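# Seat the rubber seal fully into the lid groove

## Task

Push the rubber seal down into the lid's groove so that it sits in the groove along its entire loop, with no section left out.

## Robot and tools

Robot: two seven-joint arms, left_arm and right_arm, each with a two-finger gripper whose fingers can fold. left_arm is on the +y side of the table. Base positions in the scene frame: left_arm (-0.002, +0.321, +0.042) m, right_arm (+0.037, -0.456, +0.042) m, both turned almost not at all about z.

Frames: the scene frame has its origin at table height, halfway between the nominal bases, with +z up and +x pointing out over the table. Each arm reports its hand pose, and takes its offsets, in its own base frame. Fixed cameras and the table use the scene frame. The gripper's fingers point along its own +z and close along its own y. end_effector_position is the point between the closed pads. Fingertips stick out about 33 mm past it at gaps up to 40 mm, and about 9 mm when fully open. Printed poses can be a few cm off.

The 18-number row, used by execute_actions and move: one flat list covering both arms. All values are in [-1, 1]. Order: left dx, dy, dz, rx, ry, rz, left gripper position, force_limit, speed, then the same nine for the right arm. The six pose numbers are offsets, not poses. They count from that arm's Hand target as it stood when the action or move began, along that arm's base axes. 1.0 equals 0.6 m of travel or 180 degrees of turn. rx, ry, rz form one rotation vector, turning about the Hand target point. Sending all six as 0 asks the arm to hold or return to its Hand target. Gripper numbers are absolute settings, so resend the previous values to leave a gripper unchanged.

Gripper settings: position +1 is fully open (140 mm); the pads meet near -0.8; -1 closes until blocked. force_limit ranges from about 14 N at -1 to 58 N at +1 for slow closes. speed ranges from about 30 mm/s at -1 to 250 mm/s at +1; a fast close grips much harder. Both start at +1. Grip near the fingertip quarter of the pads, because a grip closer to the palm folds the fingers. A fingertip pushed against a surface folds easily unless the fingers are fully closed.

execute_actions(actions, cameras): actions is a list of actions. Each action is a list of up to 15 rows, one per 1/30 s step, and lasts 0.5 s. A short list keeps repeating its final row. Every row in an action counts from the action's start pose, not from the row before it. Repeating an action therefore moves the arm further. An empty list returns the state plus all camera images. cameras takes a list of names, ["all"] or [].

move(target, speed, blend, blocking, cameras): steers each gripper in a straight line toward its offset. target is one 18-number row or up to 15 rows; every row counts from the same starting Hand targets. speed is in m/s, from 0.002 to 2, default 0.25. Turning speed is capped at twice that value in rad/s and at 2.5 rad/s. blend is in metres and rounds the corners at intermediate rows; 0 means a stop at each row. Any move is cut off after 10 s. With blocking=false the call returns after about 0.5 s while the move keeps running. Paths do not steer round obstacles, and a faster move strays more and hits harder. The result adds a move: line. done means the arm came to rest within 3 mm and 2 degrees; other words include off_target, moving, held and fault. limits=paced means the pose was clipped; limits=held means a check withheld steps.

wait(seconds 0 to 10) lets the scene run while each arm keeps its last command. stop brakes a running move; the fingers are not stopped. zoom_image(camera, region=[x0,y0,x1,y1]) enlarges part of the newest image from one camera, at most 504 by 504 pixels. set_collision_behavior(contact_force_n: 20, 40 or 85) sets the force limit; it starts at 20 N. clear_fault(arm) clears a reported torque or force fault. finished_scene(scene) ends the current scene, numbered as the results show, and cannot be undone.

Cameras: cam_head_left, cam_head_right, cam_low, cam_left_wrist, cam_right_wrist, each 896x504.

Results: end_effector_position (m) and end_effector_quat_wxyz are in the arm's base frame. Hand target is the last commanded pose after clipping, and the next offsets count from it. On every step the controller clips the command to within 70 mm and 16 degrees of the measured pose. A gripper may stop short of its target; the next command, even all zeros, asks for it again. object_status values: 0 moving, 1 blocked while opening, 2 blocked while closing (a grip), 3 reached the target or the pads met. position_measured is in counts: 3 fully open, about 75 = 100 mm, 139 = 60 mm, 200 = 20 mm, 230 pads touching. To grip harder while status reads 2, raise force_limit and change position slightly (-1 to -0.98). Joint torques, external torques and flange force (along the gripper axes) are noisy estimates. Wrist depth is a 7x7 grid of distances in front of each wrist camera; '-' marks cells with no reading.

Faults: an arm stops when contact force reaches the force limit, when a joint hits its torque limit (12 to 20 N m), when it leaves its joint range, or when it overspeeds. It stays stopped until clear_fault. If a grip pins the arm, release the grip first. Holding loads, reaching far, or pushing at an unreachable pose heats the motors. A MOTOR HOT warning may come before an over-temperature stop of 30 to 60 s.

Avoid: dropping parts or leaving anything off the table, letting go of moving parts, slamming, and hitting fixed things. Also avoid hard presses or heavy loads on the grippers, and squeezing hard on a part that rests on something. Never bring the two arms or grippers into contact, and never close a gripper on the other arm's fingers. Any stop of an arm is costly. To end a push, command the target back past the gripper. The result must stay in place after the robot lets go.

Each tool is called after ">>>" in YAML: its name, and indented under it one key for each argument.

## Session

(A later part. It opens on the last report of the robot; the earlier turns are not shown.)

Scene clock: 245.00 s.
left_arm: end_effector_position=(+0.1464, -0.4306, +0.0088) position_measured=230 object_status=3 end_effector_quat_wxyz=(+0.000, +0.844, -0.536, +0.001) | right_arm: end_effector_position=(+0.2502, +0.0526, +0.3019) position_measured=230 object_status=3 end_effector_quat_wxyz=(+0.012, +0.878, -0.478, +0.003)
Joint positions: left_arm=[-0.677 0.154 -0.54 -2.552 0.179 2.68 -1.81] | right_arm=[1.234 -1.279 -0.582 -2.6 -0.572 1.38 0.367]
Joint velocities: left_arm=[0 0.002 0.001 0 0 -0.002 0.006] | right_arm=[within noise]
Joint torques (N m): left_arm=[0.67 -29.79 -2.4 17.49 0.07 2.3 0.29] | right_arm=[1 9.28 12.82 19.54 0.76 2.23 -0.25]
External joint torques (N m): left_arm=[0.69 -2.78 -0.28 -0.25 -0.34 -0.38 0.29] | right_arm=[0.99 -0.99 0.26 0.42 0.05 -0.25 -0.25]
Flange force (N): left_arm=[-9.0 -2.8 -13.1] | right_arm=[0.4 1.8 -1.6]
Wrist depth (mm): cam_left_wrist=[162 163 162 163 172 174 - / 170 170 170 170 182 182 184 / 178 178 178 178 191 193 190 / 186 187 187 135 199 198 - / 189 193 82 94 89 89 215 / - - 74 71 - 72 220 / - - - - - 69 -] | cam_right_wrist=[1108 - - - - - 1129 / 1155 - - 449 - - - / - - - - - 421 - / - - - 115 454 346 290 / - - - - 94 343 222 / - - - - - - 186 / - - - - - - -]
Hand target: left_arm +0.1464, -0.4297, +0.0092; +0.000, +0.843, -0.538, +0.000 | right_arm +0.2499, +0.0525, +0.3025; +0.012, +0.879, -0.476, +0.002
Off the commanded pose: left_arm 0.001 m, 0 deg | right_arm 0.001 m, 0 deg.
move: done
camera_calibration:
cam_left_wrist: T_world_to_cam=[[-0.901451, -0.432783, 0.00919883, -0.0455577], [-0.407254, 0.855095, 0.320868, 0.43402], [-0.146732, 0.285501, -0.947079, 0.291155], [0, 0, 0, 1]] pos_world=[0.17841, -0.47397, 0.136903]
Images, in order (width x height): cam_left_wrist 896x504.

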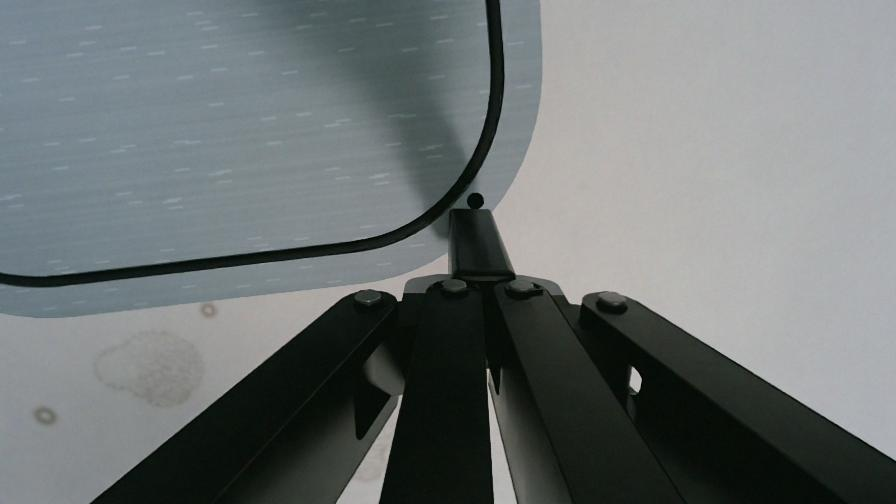

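>>> move:
  target:
    - [0.014,-0.0303,0,0,0,0,-1,-1,-1,0,0,0,0,0,0,-1,-1,-1]
    - [0.014,-0.0303,-0.0225,0,0,0,-1,-1,-1,0,0,0,0,0,0,-1,-1,-1]
    - [0.014,-0.0303,0,0,0,0,-1,-1,-1,0,0,0,0,0,0,-1,-1,-1]
    - [0.0262,0.003,0,0,0,0,-1,-1,-1,0,0,0,0,0,0,-1,-1,-1]
    - [0.0262,0.003,-0.0225,0,0,0,-1,-1,-1,0,0,0,0,0,0,-1,-1,-1]
  speed: [0.06,0.025,0.06,0.06,0.025]
  cameras: ["cam_left_wrist"]

>>> move:
  target:
    - [0,0,0.0225,0,0,0,-1,-1,-1,0,0,0,0,0,0,-1,-1,-1]
    - [0.0253,0.0207,0.0225,0,0,0,-1,-1,-1,0,0,0,0,0,0,-1,-1,-1]
    - [0.0253,0.0207,0,0,0,0,-1,-1,-1,0,0,0,0,0,0,-1,-1,-1]
    - [0.0253,0.0207,0.0225,0,0,0,-1,-1,-1,0,0,0,0,0,0,-1,-1,-1]
    - [0.0653,0.25,0.2,0,0,0,-1,-1,-1,0,0,0,0,0,0,-1,-1,-1]
  speed: [0.06,0.06,0.025,0.06,0.2]
  cameras: ["all"]

>>> zoom_image:
  camera: "cam_head_left"
  region: [510, 295, 660, 435]

>>> zoom_image:
  camera: "cam_low"
  region: [370, 220, 510, 280]

Scene clock: 249.83 s.
left_arm: end_effector_position=(+0.1630, -0.4295, -0.0004) position_measured=230 object_status=3 end_effector_quat_wxyz=(+0.000, +0.841, -0.540, +0.003) | right_arm: end_effector_position=(+0.2502, +0.0526, +0.3019) position_measured=230 object_status=3 end_effector_quat_wxyz=(+0.012, +0.878, -0.478, +0.003)
Joint positions: left_arm=[-0.671 0.191 -0.505 -2.537 0.224 2.699 -1.801] | right_arm=[1.234 -1.279 -0.582 -2.6 -0.572 1.38 0.367]
Joint velocities: left_arm=[-0.002 0.001 0.001 0 0 0 -0.006] | right_arm=[within noise]
Joint torques (N m): left_arm=[0.45 -25.2 -0.84 16.73 0.77 3.15 -0.11] | right_arm=[1.03 9.36 12.81 19.55 0.77 2.21 -0.21]
External joint torques (N m): left_arm=[0.42 2.98 1.62 -0.56 0.39 0.48 -0.11] | right_arm=[0.97 -0.92 0.22 0.45 0.05 -0.28 -0.21]
Flange force (N): left_arm=[6.2 -0.6 14.6] | right_arm=[0.4 1.5 -1.7]
Wrist depth (mm): cam_left_wrist=[154 154 154 153 155 166 - / 161 161 161 161 164 172 173 / 169 169 169 169 179 183 181 / 179 177 178 150 190 192 190 / 187 186 83 94 89 196 198 / 212 - 74 71 - 72 212 / - - - - - 69 -] | cam_right_wrist=[- - - - - - - / 1400 - - - - 443 - / - - - - - 417 - / - - - 115 424 343 269 / - - - - 94 305 237 / 558 - - - - - 201 / - - - - - - -]
Hand target: left_arm +0.1621, -0.4279, -0.0043; +0.000, +0.843, -0.538, +0.000 | right_arm +0.2499, +0.0525, +0.3025; +0.012, +0.879, -0.476, +0.002
Off the commanded pose: left_arm 0.004 m, 0 deg | right_arm 0.001 m, 0 deg.
move: off_target (left_arm)
camera_calibration:
cam_left_wrist: T_world_to_cam=[[-0.905333, -0.424655, 0.00636152, -0.0259518], [-0.400705, 0.859046, 0.318552, 0.443442], [-0.140739, 0.285846, -0.947884, 0.283787], [0, 0, 0, 1]] pos_world=[0.194135, -0.473078, 0.127903]
Images, in order (width x height): cam_left_wrist 896x504.

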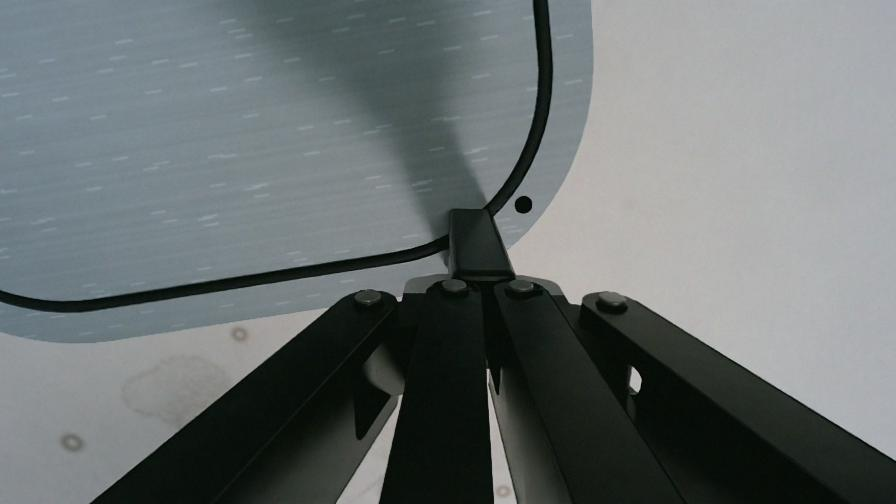

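Scene clock: 254.83 s.
left_arm: end_effector_position=(+0.2014, -0.2789, +0.1156) position_measured=230 object_status=3 end_effector_quat_wxyz=(+0.001, +0.846, -0.534, +0.000) | right_arm: end_effector_position=(+0.2502, +0.0526, +0.3019) position_measured=230 object_status=3 end_effector_quat_wxyz=(+0.012, +0.878, -0.478, +0.003)
Joint positions: left_arm=[-0.686 -0.492 -0.285 -2.842 -0.193 2.36 -1.246] | right_arm=[1.234 -1.279 -0.582 -2.6 -0.572 1.38 0.367]
Joint velocities: left_arm=[0.001 0 -0.001 0.001 0.001 0 0.006] | right_arm=[within noise]
Joint torques (N m): left_arm=[-0.24 -14.28 2.74 21.47 0.88 2.37 0.29] | right_arm=[0.97 9.32 12.87 19.48 0.76 2.22 -0.27]
External joint torques (N m): left_arm=[-0.25 -2.19 0.4 -0.21 0.28 -0.29 0.29] | right_arm=[0.99 -0.89 0.29 0.28 0.05 -0.28 -0.28]
Flange force (N): left_arm=[-9.3 1.0 -6.6] | right_arm=[0.2 1.7 -1.4]
Wrist depth (mm): cam_left_wrist=[275 271 264 263 270 275 276 / 294 292 283 291 - - - / 294 300 - - - - - / 319 316 - 118 322 - - / - - 83 94 89 83 - / - - 74 71 - 72 357 / - - - - - 69 -] | cam_right_wrist=[- - - - - - 1172 / - - - - - - - / - - - - 464 410 - / - - - 115 450 344 293 / - - - - 94 304 221 / - - - - - - 201 / - - - - - - -]
Hand target: left_arm +0.2013, -0.2779, +0.1157; +0.000, +0.843, -0.538, +0.000 | right_arm +0.2499, +0.0525, +0.3025; +0.012, +0.879, -0.476, +0.002
Off the commanded pose: left_arm 0.001 m, 1 deg | right_arm 0.001 m, 0 deg.
move: done
camera_calibration:
cam_left_wrist: T_world_to_cam=[[-0.89872, -0.438379, 0.0112212, 0.0664165], [-0.411992, 0.852836, 0.320832, 0.292808], [-0.150216, 0.283715, -0.94707, 0.357302], [0, 0, 0, 1]] pos_world=[0.233997, -0.321974, 0.243702]
cam_right_wrist: T_world_to_cam=[[-0.834687, -0.550097, 0.0262994, 0.234855], [-0.513292, 0.79437, 0.324818, -0.0127077], [-0.199573, 0.257622, -0.945411, 0.466865], [0, 0, 0, 1]] pos_world=[0.282681, 0.0190132, 0.43933]

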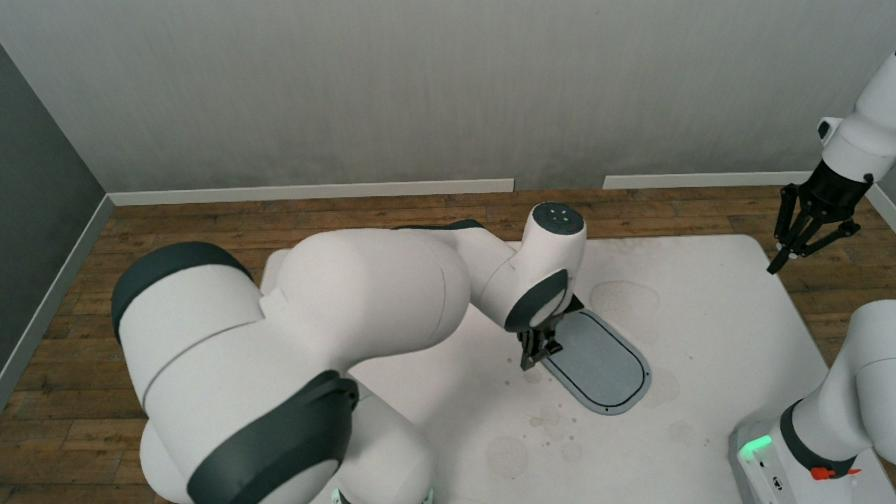

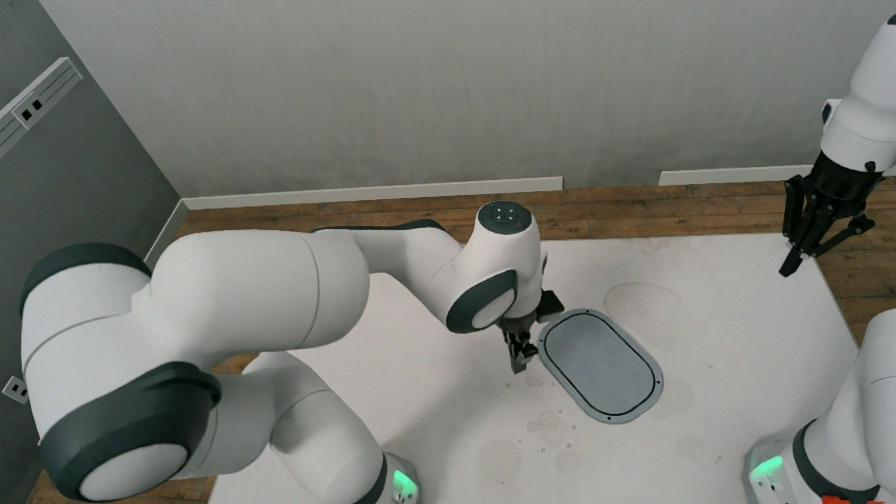

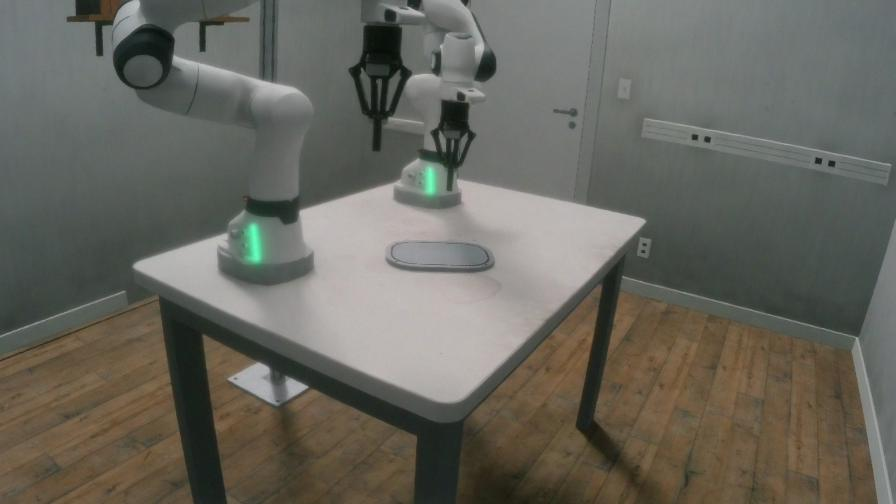

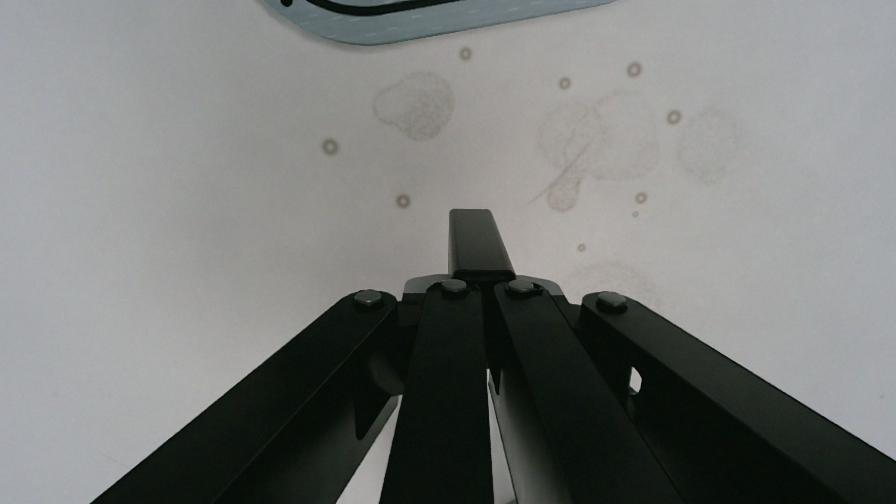

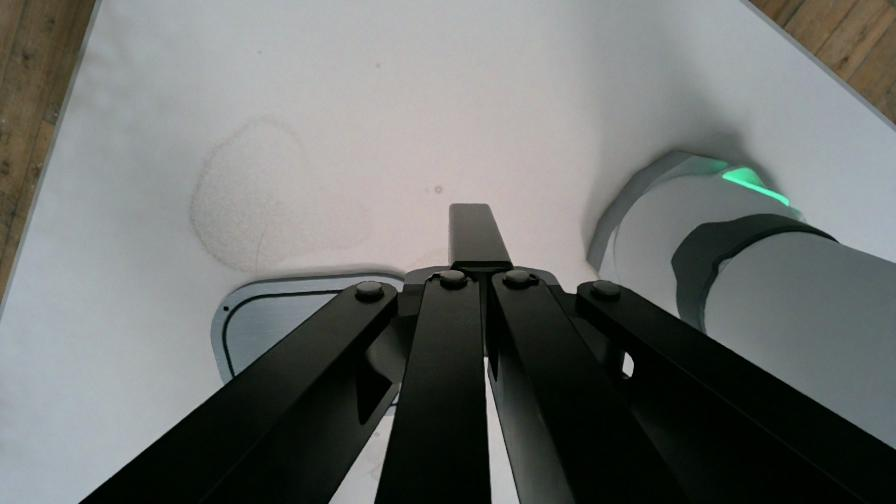

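Scaled by 3.360 from the camera's 896x504 image, which has a finer 1280x720 frame.

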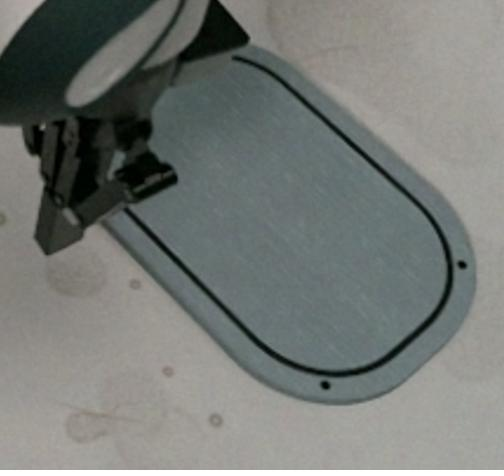

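Scaled by 3.600 from the camera's 896x504 image, which has a finer 1280x720 frame.

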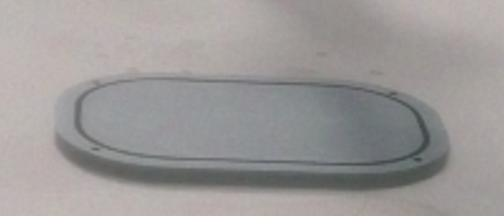

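>>> move:
  target: [0.2417,-0.0945,-0.0928,0,0,0.058,-1,-1,-1,0,0,0,0,0,0,-1,-1,-1]
  speed: 0.15
  cameras: ["cam_left_wrist"]

>>> zoom_image:
  camera: "cam_left_wrist"
  region: [420, 0, 820, 240]

Scene clock: 257.70 s.
left_arm: end_effector_position=(+0.3460, -0.3344, +0.0608) position_measured=230 object_status=3 end_effector_quat_wxyz=(+0.001, +0.888, -0.461, +0.000) | right_arm: end_effector_position=(+0.2502, +0.0526, +0.3019) position_measured=230 object_status=3 end_effector_quat_wxyz=(+0.012, +0.878, -0.478, +0.003)
Joint positions: left_arm=[-0.503 0.065 -0.263 -2.456 0.026 2.519 -1.399] | right_arm=[1.234 -1.279 -0.582 -2.6 -0.572 1.38 0.367]
Joint velocities: left_arm=[0 0 0 -0.001 -0.001 0.001 -0.006] | right_arm=[within noise]
Joint torques (N m): left_arm=[-0.08 -31.04 -0.04 20.81 0.78 2.69 -0.23] | right_arm=[1.01 9.29 12.81 19.56 0.75 2.22 -0.27]
External joint torques (N m): left_arm=[-0.17 -1.6 0.3 0.76 0.28 0.04 -0.23] | right_arm=[0.96 -1 0.26 0.47 0.03 -0.27 -0.27]
Flange force (N): left_arm=[-1.0 0.6 -3.4] | right_arm=[0.5 1.8 -1.6]
Wrist depth (mm): cam_left_wrist=[- 226 - 213 211 211 212 / 234 232 234 222 220 221 222 / 244 - - 233 229 232 229 / - 260 254 118 243 247 245 / 269 271 82 94 89 89 270 / - - 74 71 - 72 - / - - - - - 69 -] | cam_right_wrist=[- 418 - - 431 - 1178 / 449 - - 455 - 448 - / - - - - - 403 475 / - - 509 115 431 344 273 / - - - - 94 306 224 / - - - - - - 201 / - - - - - - -]
Hand target: left_arm +0.3463, -0.3346, +0.0600; +0.000, +0.888, -0.459, +0.000 | right_arm +0.2499, +0.0525, +0.3025; +0.012, +0.879, -0.476, +0.002
Off the commanded pose: left_arm 0.001 m, 0 deg | right_arm 0.001 m, 0 deg.
move: done
camera_calibration:
cam_left_wrist: T_world_to_cam=[[-0.812403, -0.58299, 0.0111178, 0.0943294], [-0.548987, 0.771166, 0.32236, 0.437158], [-0.196506, 0.255783, -0.946552, 0.349557], [0, 0, 0, 1]] pos_world=[0.385317, -0.371539, 0.188903]
Images, in order (width x height): cam_left_wrist 896x504.

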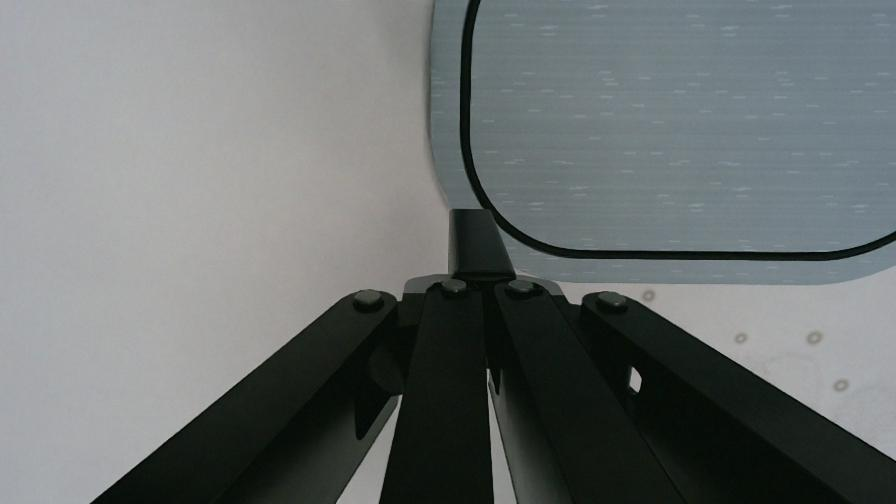

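Scaled by 1.260 from the camera's 896x504 image, which has a finer 1280x720 frame.

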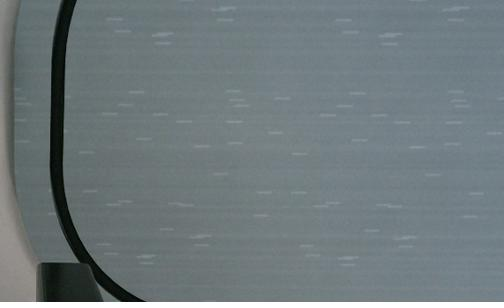

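>>> move:
  target:
    - [0.018,-0.0312,-0.08,0,0,0,-1,-1,-1,0,0,0,0,0,0,-1,-1,-1]
    - [0.018,-0.0312,-0.1092,0,0,0,-1,-1,-1,0,0,0,0,0,0,-1,-1,-1]
    - [0.018,-0.0312,-0.085,0,0,0,-1,-1,-1,0,0,0,0,0,0,-1,-1,-1]
    - [0.0373,-0.0583,-0.085,0,0,0,-1,-1,-1,0,0,0,0,0,0,-1,-1,-1]
    - [0.0373,-0.0583,-0.1092,0,0,0,-1,-1,-1,0,0,0,0,0,0,-1,-1,-1]
    - [0.0373,-0.0583,-0.085,0,0,0,-1,-1,-1,0,0,0,0,0,0,-1,-1,-1]
  speed: [0.1,0.025,0.06,0.06,0.025,0.06]
  cameras: ["cam_left_wrist"]

>>> move:
  target:
    - [0.0192,-0.0272,0,0,0,0,-1,-1,-1,0,0,0,0,0,0,-1,-1,-1]
    - [0.0192,-0.0272,-0.0242,0,0,0,-1,-1,-1,0,0,0,0,0,0,-1,-1,-1]
    - [0.0192,-0.0272,0,0,0,0,-1,-1,-1,0,0,0,0,0,0,-1,-1,-1]
    - [0.0385,-0.0545,0,0,0,0,-1,-1,-1,0,0,0,0,0,0,-1,-1,-1]
    - [0.0385,-0.0545,-0.0242,0,0,0,-1,-1,-1,0,0,0,0,0,0,-1,-1,-1]
    - [0.0385,-0.0545,0,0,0,0,-1,-1,-1,0,0,0,0,0,0,-1,-1,-1]
  speed: [0.06,0.025,0.06,0.06,0.025,0.06]
  cameras: ["cam_left_wrist"]

Scene clock: 263.37 s.
left_arm: end_effector_position=(+0.3693, -0.3700, +0.0084) position_measured=230 object_status=3 end_effector_quat_wxyz=(+0.000, +0.889, -0.459, +0.001) | right_arm: end_effector_position=(+0.2502, +0.0526, +0.3019) position_measured=230 object_status=3 end_effector_quat_wxyz=(+0.012, +0.878, -0.478, +0.003)
Joint positions: left_arm=[-0.566 0.286 -0.212 -2.323 0.118 2.602 -1.489] | right_arm=[1.234 -1.279 -0.582 -2.6 -0.572 1.38 0.367]
Joint velocities: left_arm=[0 0 -0.002 -0.001 -0.001 -0.004 0] | right_arm=[within noise]
Joint torques (N m): left_arm=[0.7 -38.77 -1.8 18.97 0.12 2.36 0.24] | right_arm=[1.02 9.31 12.79 19.6 0.77 2.21 -0.21]
External joint torques (N m): left_arm=[0.75 -2.94 -0.15 -0.01 -0.33 -0.32 0.24] | right_arm=[1.01 -0.98 0.22 0.47 0.05 -0.28 -0.21]
Flange force (N): left_arm=[-6.8 -0.6 -8.6] | right_arm=[0.4 1.6 -1.7]
Wrist depth (mm): cam_left_wrist=[177 176 175 170 162 161 162 / 181 182 180 173 169 169 169 / 193 191 192 179 178 179 177 / - 200 200 135 187 185 187 / - 212 82 94 89 194 195 / - - 75 71 - 72 204 / - - - - - 69 -] | cam_right_wrist=[1134 - - - - - 1161 / 1219 - - - - - - / 477 - - - - 419 496 / - - - 115 498 344 270 / - - - - 94 309 233 / - - - - - - - / - - - - - - -]
Hand target: left_arm +0.3687, -0.3696, +0.0090; +0.000, +0.888, -0.459, +0.000 | right_arm +0.2499, +0.0525, +0.3025; +0.012, +0.879, -0.476, +0.002
Off the commanded pose: left_arm 0.001 m, 0 deg | right_arm 0.001 m, 0 deg.
move: done
camera_calibration:
cam_left_wrist: T_world_to_cam=[[-0.809747, -0.586731, 0.00756029, 0.0908201], [-0.553716, 0.768319, 0.321067, 0.495107], [-0.194189, 0.255797, -0.947026, 0.312824], [0, 0, 0, 1]] pos_world=[0.408437, -0.407133, 0.136604]
Images, in order (width x height): cam_left_wrist 896x504.

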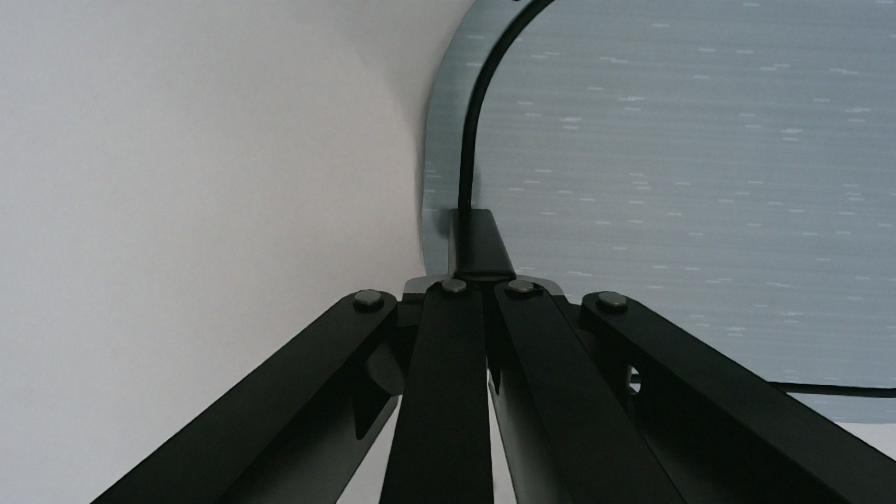

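Scene clock: 267.73 s.
left_arm: end_effector_position=(+0.3924, -0.4026, +0.0084) position_measured=230 object_status=3 end_effector_quat_wxyz=(-0.001, +0.888, -0.460, +0.001) | right_arm: end_effector_position=(+0.2502, +0.0526, +0.3019) position_measured=230 object_status=3 end_effector_quat_wxyz=(+0.012, +0.878, -0.478, +0.003)
Joint positions: left_arm=[-0.607 0.373 -0.188 -2.18 0.125 2.545 -1.501] | right_arm=[1.234 -1.279 -0.582 -2.6 -0.572 1.38 0.367]
Joint velocities: left_arm=[-0.001 0 0 0.003 0 -0.004 0] | right_arm=[within noise]
Joint torques (N m): left_arm=[0.68 -42.38 -2.04 19.79 0.13 2.39 0.17] | right_arm=[1.01 9.31 12.79 19.55 0.76 2.23 -0.22]
External joint torques (N m): left_arm=[0.71 -3.03 -0.12 0.03 -0.36 -0.28 0.17] | right_arm=[1.01 -0.95 0.25 0.42 0.05 -0.26 -0.22]
Flange force (N): left_arm=[-6.8 -0.4 -7.7] | right_arm=[0.3 1.6 -1.6]
Wrist depth (mm): cam_left_wrist=[175 174 173 174 170 163 - / - 183 182 180 169 169 - / 192 190 191 178 180 179 177 / 200 201 204 118 187 187 186 / 213 214 83 94 89 192 195 / 223 - 74 71 - 72 204 / - - - - - 69 -] | cam_right_wrist=[1201 - - - 419 424 1166 / - - - - - - - / - 481 - - - 425 - / - - - 115 - 344 272 / - - - - 94 324 225 / - - - - - - 201 / - - - - - - -]
Hand target: left_arm +0.3918, -0.4023, +0.0090; +0.000, +0.888, -0.459, +0.000 | right_arm +0.2499, +0.0525, +0.3025; +0.012, +0.879, -0.476, +0.002
Off the commanded pose: left_arm 0.001 m, 0 deg | right_arm 0.001 m, 0 deg.
move: done
camera_calibration:
cam_left_wrist: T_world_to_cam=[[-0.81091, -0.585126, 0.00726959, 0.0915076], [-0.552257, 0.769346, 0.321121, 0.532781], [-0.193489, 0.256386, -0.94701, 0.325611], [0, 0, 0, 1]] pos_world=[0.431439, -0.439832, 0.136604]
Images, in order (width x height): cam_left_wrist 896x504.

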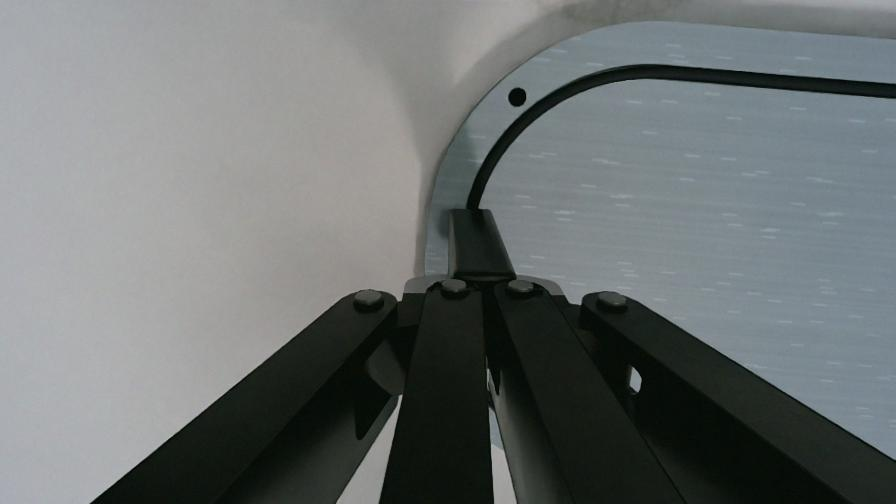

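>>> move:
  target:
    - [0.0088,-0.0325,0,0,0,0,-1,-1,-1,0,0,0,0,0,0,-1,-1,-1]
    - [0.0088,-0.0325,-0.0235,0,0,0,-1,-1,-1,0,0,0,0,0,0,-1,-1,-1]
    - [0.0088,-0.0325,0,0,0,0,-1,-1,-1,0,0,0,0,0,0,-1,-1,-1]
    - [0.011,-0.076,0,0,0,0,-1,-1,-1,0,0,0,0,0,0,-1,-1,-1]
    - [0.011,-0.076,-0.023,0,0,0,-1,-1,-1,0,0,0,0,0,0,-1,-1,-1]
    - [0.011,-0.076,0,0,0,0,-1,-1,-1,0,0,0,0,0,0,-1,-1,-1]
  speed: [0.06,0.025,0.06,0.06,0.025,0.06]
  cameras: ["cam_left_wrist"]

>>> move:
  target:
    - [-0.0152,-0.0332,0,0,0,0,-1,-1,-1,0,0,0,0,0,0,-1,-1,-1]
    - [-0.0152,-0.0332,-0.0225,0,0,0,-1,-1,-1,0,0,0,0,0,0,-1,-1,-1]
    - [-0.0152,-0.0332,0,0,0,0,-1,-1,-1,0,0,0,0,0,0,-1,-1,-1]
    - [-0.0435,-0.0655,0,0,0,0,-1,-1,-1,0,0,0,0,0,0,-1,-1,-1]
    - [-0.0435,-0.0655,-0.0225,0,0,0,-1,-1,-1,0,0,0,0,0,0,-1,-1,-1]
    - [-0.0435,-0.0655,0,0,0,0,-1,-1,-1,0,0,0,0,0,0,-1,-1,-1]
  speed: [0.06,0.025,0.06,0.06,0.025,0.06]
  cameras: ["cam_left_wrist"]

Scene clock: 273.03 s.
left_arm: end_effector_position=(+0.3991, -0.4481, +0.0084) position_measured=230 object_status=3 end_effector_quat_wxyz=(-0.001, +0.888, -0.461, +0.001) | right_arm: end_effector_position=(+0.2502, +0.0526, +0.3019) position_measured=230 object_status=3 end_effector_quat_wxyz=(+0.012, +0.878, -0.478, +0.003)
Joint positions: left_arm=[-0.68 0.458 -0.166 -2.034 0.124 2.485 -1.541] | right_arm=[1.234 -1.279 -0.582 -2.6 -0.572 1.38 0.367]
Joint velocities: left_arm=[0 0.001 -0.001 -0.001 0 -0.004 -0.001] | right_arm=[within noise]
Joint torques (N m): left_arm=[0.52 -45.71 -2.11 20.67 0.2 2.29 0.04] | right_arm=[1.01 9.32 12.83 19.53 0.75 2.22 -0.25]
External joint torques (N m): left_arm=[0.31 -2.94 -0.25 0.11 -0.33 -0.38 0.04] | right_arm=[1.05 -0.9 0.28 0.31 0.05 -0.27 -0.25]
Flange force (N): left_arm=[-6.0 0.1 -6.9] | right_arm=[0.2 1.6 -1.4]
Wrist depth (mm): cam_left_wrist=[174 173 175 174 171 174 174 / 184 183 182 179 181 178 181 / 189 191 189 179 179 179 179 / 203 201 - 123 186 186 186 / 214 210 82 94 89 193 195 / 221 - 74 71 - 72 203 / - - - - - 69 -] | cam_right_wrist=[- 419 - - - - 1145 / 1303 441 - - - - - / - - - - - 417 - / - - - 115 432 353 295 / - - - - 94 310 216 / - - - - - - 187 / - - - - - - -]
Hand target: left_arm +0.3984, -0.4479, +0.0090; +0.000, +0.888, -0.459, +0.000 | right_arm +0.2499, +0.0525, +0.3025; +0.012, +0.879, -0.476, +0.002
Off the commanded pose: left_arm 0.001 m, 0 deg | right_arm 0.001 m, 0 deg.
move: done
camera_calibration:
cam_left_wrist: T_world_to_cam=[[-0.8122, -0.583338, 0.00700696, 0.0716494], [-0.550673, 0.770575, 0.320895, 0.571444], [-0.19259, 0.256772, -0.947089, 0.338384], [0, 0, 0, 1]] pos_world=[0.438042, -0.485432, 0.136604]
Images, in order (width x height): cam_left_wrist 896x504.

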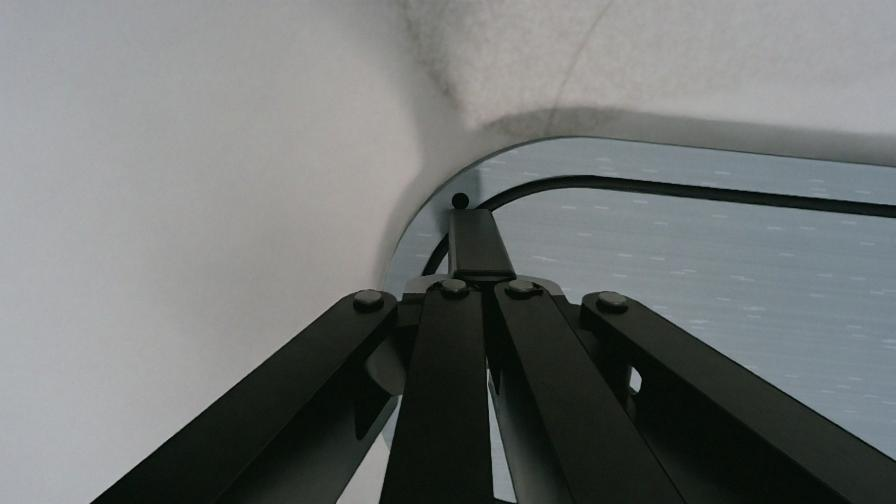

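Scene clock: 277.47 s.
left_arm: end_effector_position=(+0.3731, -0.4874, +0.0084) position_measured=230 object_status=3 end_effector_quat_wxyz=(-0.001, +0.887, -0.461, +0.001) | right_arm: end_effector_position=(+0.2502, +0.0526, +0.3019) position_measured=230 object_status=3 end_effector_quat_wxyz=(+0.012, +0.878, -0.478, +0.003)
Joint positions: left_arm=[-0.768 0.49 -0.155 -1.978 0.119 2.462 -1.61] | right_arm=[1.234 -1.279 -0.582 -2.6 -0.572 1.38 0.367]
Joint velocities: left_arm=[0 -0.001 0 0.001 0 -0.004 -0.001] | right_arm=[within noise]
Joint torques (N m): left_arm=[0.29 -46.95 -1.99 20.93 0.23 2.27 0.02] | right_arm=[1 9.34 12.8 19.52 0.77 2.22 -0.26]
External joint torques (N m): left_arm=[0.36 -3 0.07 0.11 -0.33 -0.39 0.02] | right_arm=[0.99 -0.93 0.22 0.39 0.05 -0.26 -0.27]
Flange force (N): left_arm=[-6.2 -0.4 -6.7] | right_arm=[0.4 1.6 -1.5]
Wrist depth (mm): cam_left_wrist=[175 174 174 174 173 172 173 / - 182 182 182 181 181 180 / 192 193 190 185 188 185 188 / 201 200 190 135 186 189 187 / 214 211 83 94 89 192 196 / 221 - 74 71 - 72 204 / - - - - - 69 -] | cam_right_wrist=[1178 - - - 408 - 1172 / - - - 459 - 467 - / - - - - - 417 481 / - - - 115 414 349 272 / - - - - 94 339 217 / - - - - - - 189 / - - - - - - -]
Hand target: left_arm +0.3723, -0.4872, +0.0090; +0.000, +0.888, -0.459, +0.000 | right_arm +0.2499, +0.0525, +0.3025; +0.012, +0.879, -0.476, +0.002
Off the commanded pose: left_arm 0.001 m, 0 deg | right_arm 0.001 m, 0 deg.
move: done
camera_calibration:
cam_left_wrist: T_world_to_cam=[[-0.812841, -0.582443, 0.00706545, 0.0282513], [-0.549828, 0.771216, 0.320803, 0.587357], [-0.192298, 0.256877, -0.94712, 0.343388], [0, 0, 0, 1]] pos_world=[0.411942, -0.524733, 0.136604]
Images, in order (width x height): cam_left_wrist 896x504.

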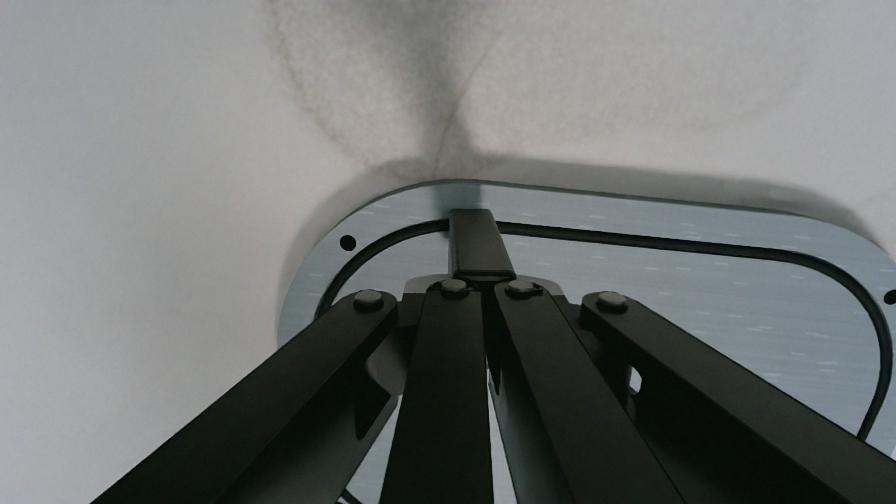

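>>> move:
  target:
    - [0,0,0.08,0,0,0,-1,-1,-1,0,0,0,0,0,0,-1,-1,-1]
    - [-0.05,0.2,0.25,0,0,0,-1,-1,-1,0,0,0,0,0,0,-1,-1,-1]
    - [-0.05,0.45,0.3,0,0,0,-1,-1,-1,0,0,0,0,0,0,-1,-1,-1]
  speed: 0.2
  blend: [0.02,0.03,0]
  cameras: ["all"]

>>> zoom_image:
  camera: "cam_head_left"
  region: [510, 295, 660, 435]

>>> zoom_image:
  camera: "cam_low"
  region: [370, 220, 510, 280]

Scene clock: 280.97 s.
left_arm: end_effector_position=(+0.3427, -0.2182, +0.1887) position_measured=230 object_status=3 end_effector_quat_wxyz=(+0.001, +0.891, -0.455, +0.000) | right_arm: end_effector_position=(+0.2502, +0.0526, +0.3019) position_measured=230 object_status=3 end_effector_quat_wxyz=(+0.012, +0.878, -0.478, +0.003)
Joint positions: left_arm=[-0.607 -0.395 0.041 -2.567 0.016 2.173 -1.205] | right_arm=[1.234 -1.279 -0.582 -2.6 -0.572 1.38 0.367]
Joint velocities: left_arm=[0 0 0 -0.001 -0.001 0 0.006] | right_arm=[within noise]
Joint torques (N m): left_arm=[-0.21 -20.12 -0.33 23.48 0.98 2.35 0.31] | right_arm=[1.03 9.26 12.79 19.54 0.75 2.22 -0.23]
External joint torques (N m): left_arm=[-0.24 -2.48 0.42 -0.39 0.29 -0.32 0.31] | right_arm=[1.06 -0.91 0.21 0.33 0.04 -0.28 -0.24]
Flange force (N): left_arm=[-9.1 2.3 -3.6] | right_arm=[0.3 1.5 -1.4]
Wrist depth (mm): cam_left_wrist=[341 - - - 337 334 334 / 359 362 - - - 364 - / - - 377 - - - 378 / - - 389 123 - - - / - - 83 94 89 85 - / - - 74 71 - 72 - / - - - - - 69 -] | cam_right_wrist=[1098 - - - - 433 1172 / 1195 - - - - - - / - - - - - 420 - / - - - 115 - 344 270 / - - - - 94 305 224 / - - - - - - 204 / - - - - - - -]
Hand target: left_arm +0.3423, -0.2172, +0.1890; +0.000, +0.888, -0.459, +0.000 | right_arm +0.2499, +0.0525, +0.3025; +0.012, +0.879, -0.476, +0.002
Off the commanded pose: left_arm 0.001 m, 1 deg | right_arm 0.001 m, 0 deg.
move: done
camera_calibration:
cam_left_wrist: T_world_to_cam=[[-0.804686, -0.593594, 0.0112698, 0.152999], [-0.559296, 0.764286, 0.321021, 0.306805], [-0.199169, 0.252018, -0.947005, 0.440354], [0, 0, 0, 1]] pos_world=[0.382416, -0.254645, 0.316802]
cam_right_wrist: T_world_to_cam=[[-0.834687, -0.550097, 0.0262994, 0.234855], [-0.513292, 0.79437, 0.324818, -0.0127077], [-0.199573, 0.257622, -0.945411, 0.466865], [0, 0, 0, 1]] pos_world=[0.282681, 0.0190132, 0.43933]

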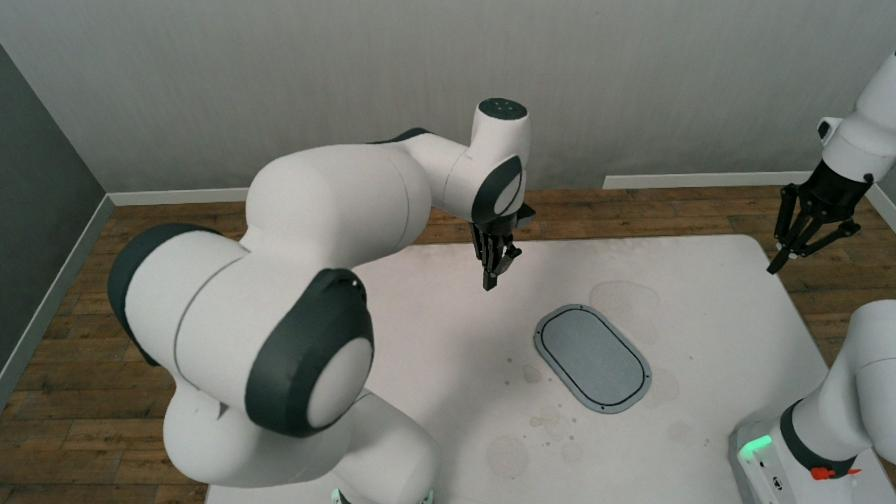

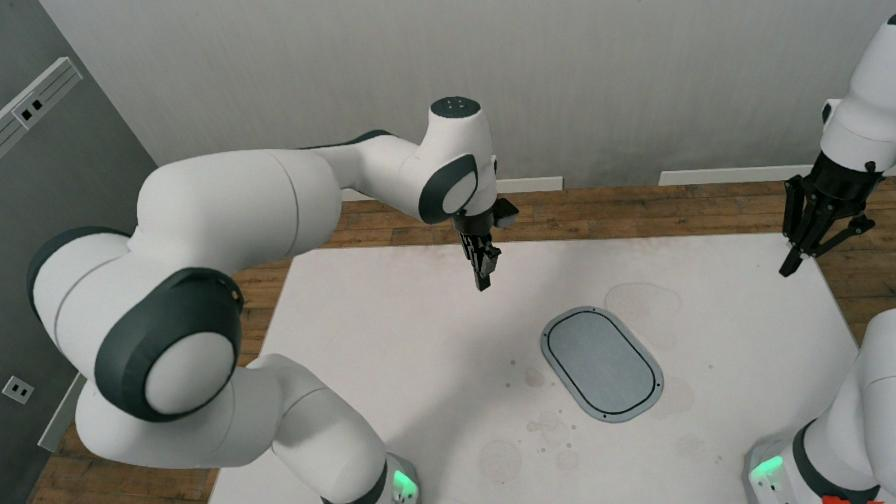

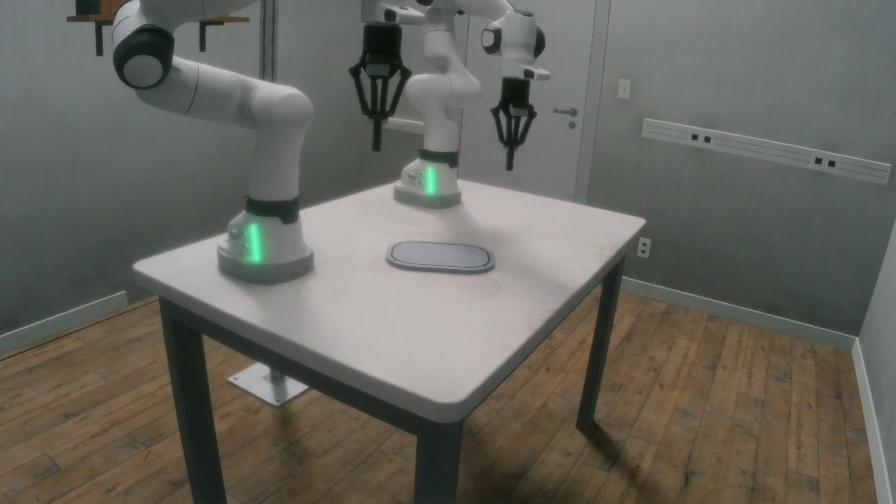

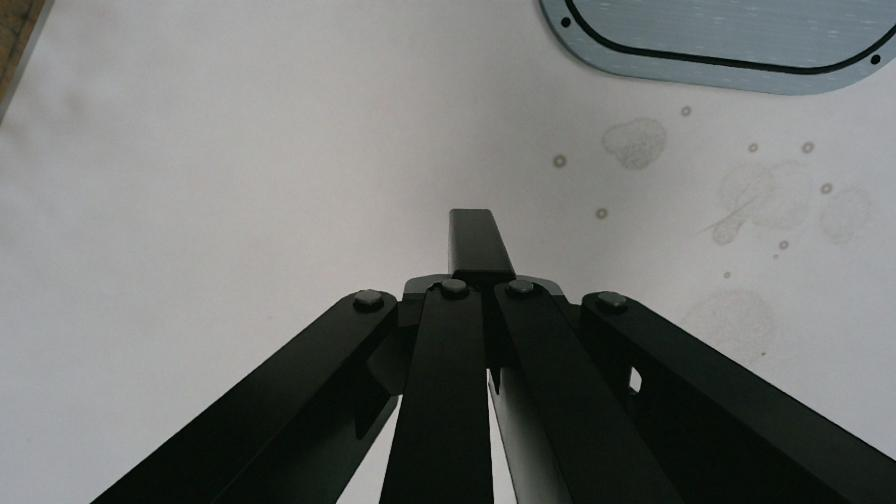

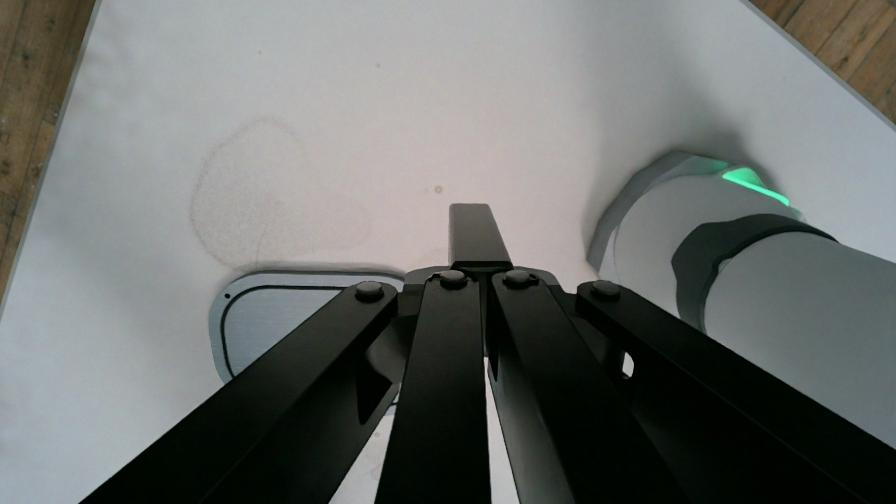

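Scaled by 3.360 from the camera's 896x504 image, which has a finer 1280x720 frame.

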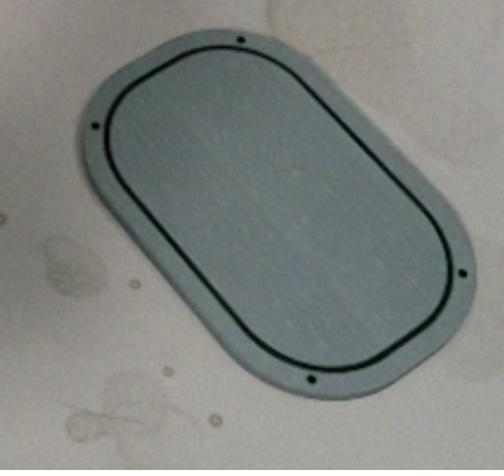

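Scaled by 3.600 from the camera's 896x504 image, which has a finer 1280x720 frame.

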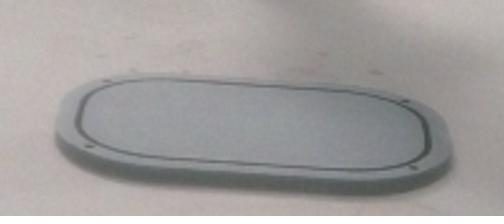

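>>> move:
  target:
    - [-0.3155,-0.4347,-0.1,0,0,0,-1,-1,-1,0,0,0,0,0,0,-1,-1,-1]
    - [-0.3155,-0.4347,-0.25,0,0,0,-1,-1,-1,0,0,0,0,0,0,-1,-1,-1]
  speed: 0.2
  blend: [0.03,0]
  cameras: ["cam_left_wrist"]

>>> zoom_image:
  camera: "cam_left_wrist"
  region: [200, 0, 600, 250]

Scene clock: 284.80 s.
left_arm: end_effector_position=(+0.1528, -0.4776, +0.0398) position_measured=230 object_status=3 end_effector_quat_wxyz=(+0.000, +0.888, -0.461, +0.000) | right_arm: end_effector_position=(+0.2502, +0.0526, +0.3019) position_measured=230 object_status=3 end_effector_quat_wxyz=(+0.012, +0.878, -0.478, +0.003)
Joint positions: left_arm=[-0.844 0.174 -0.408 -2.392 0.121 2.549 -1.96] | right_arm=[1.234 -1.279 -0.582 -2.6 -0.572 1.38 0.367]
Joint velocities: left_arm=[-0.001 0 0.001 0 0 -0.001 -0.006] | right_arm=[within noise]
Joint torques (N m): left_arm=[-0.19 -32.85 -1.33 20.39 0.79 2.68 -0.18] | right_arm=[1.02 9.34 12.78 19.58 0.77 2.23 -0.2]
External joint torques (N m): left_arm=[-0.35 -1.66 0.43 0.74 0.28 0.04 -0.18] | right_arm=[1.01 -0.92 0.25 0.41 0.06 -0.26 -0.21]
Flange force (N): left_arm=[-0.9 0.3 -2.9] | right_arm=[0.2 1.5 -1.6]
Wrist depth (mm): cam_left_wrist=[192 191 191 192 - 203 203 / 199 199 200 200 212 211 216 / 207 209 209 209 223 223 223 / 222 220 220 135 234 234 239 / 244 242 83 94 89 245 246 / - - 74 71 - 72 258 / - - - - - 69 -] | cam_right_wrist=[1161 424 - - - - 1166 / 1195 - - - - - - / - - - - - 420 - / - - - 115 456 345 271 / - - - - 94 307 226 / - - - - - - 202 / - - - - - - -]
Hand target: left_arm +0.1530, -0.4780, +0.0390; +0.000, +0.888, -0.459, +0.000 | right_arm +0.2499, +0.0525, +0.3025; +0.012, +0.879, -0.476, +0.002
Off the commanded pose: left_arm 0.001 m, 0 deg | right_arm 0.001 m, 0 deg.
move: done
camera_calibration:
cam_left_wrist: T_world_to_cam=[[-0.812485, -0.582889, 0.010426, -0.145724], [-0.548867, 0.770846, 0.323329, 0.448179], [-0.196501, 0.256977, -0.946229, 0.328877], [0, 0, 0, 1]] pos_world=[0.192217, -0.514932, 0.167803]
Images, in order (width x height): cam_left_wrist 896x504.

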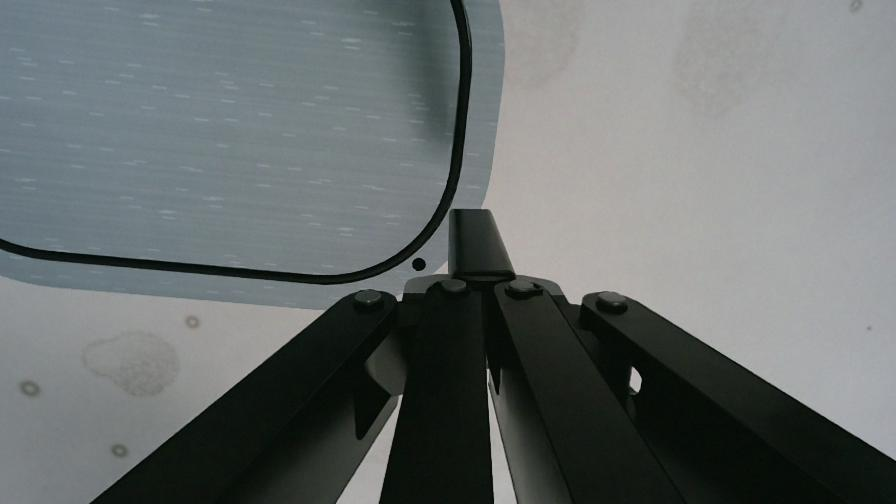

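Scaled by 1.260 from the camera's 896x504 image, which has a finer 1280x720 frame.

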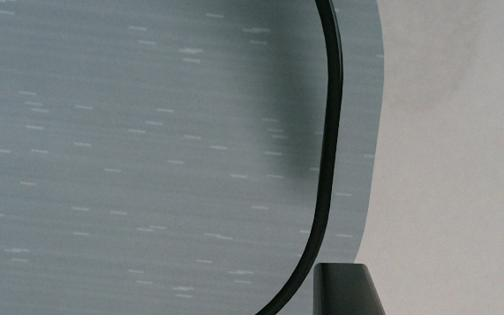

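>>> zoom_image:
  camera: "cam_left_wrist"
  region: [400, 0, 520, 120]

>>> zoom_image:
  camera: "cam_left_wrist"
  region: [360, 110, 500, 280]

>>> zoom_image:
  camera: "cam_left_wrist"
  region: [0, 200, 360, 300]

Scaled by 4.200 from the camera's 896x504 image, which has a finer 1280x720 frame.

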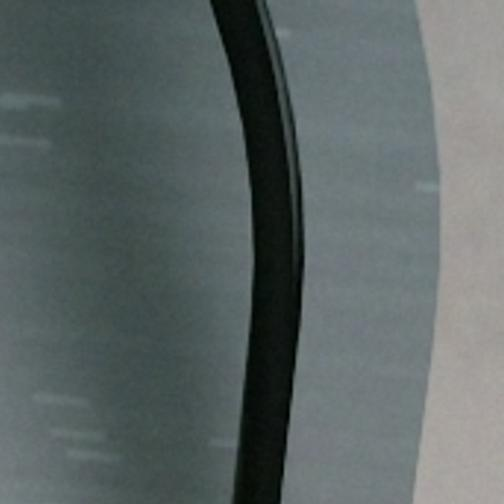

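Scaled by 2.965 from the camera's 896x504 image, which has a finer 1280x720 frame.

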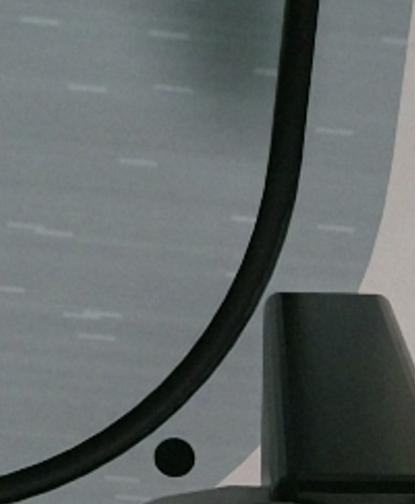

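Scaled by 1.400 from the camera's 896x504 image, which has a finer 1280x720 frame.

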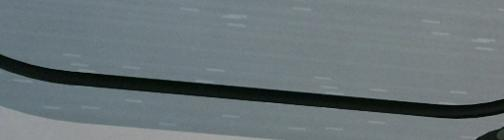

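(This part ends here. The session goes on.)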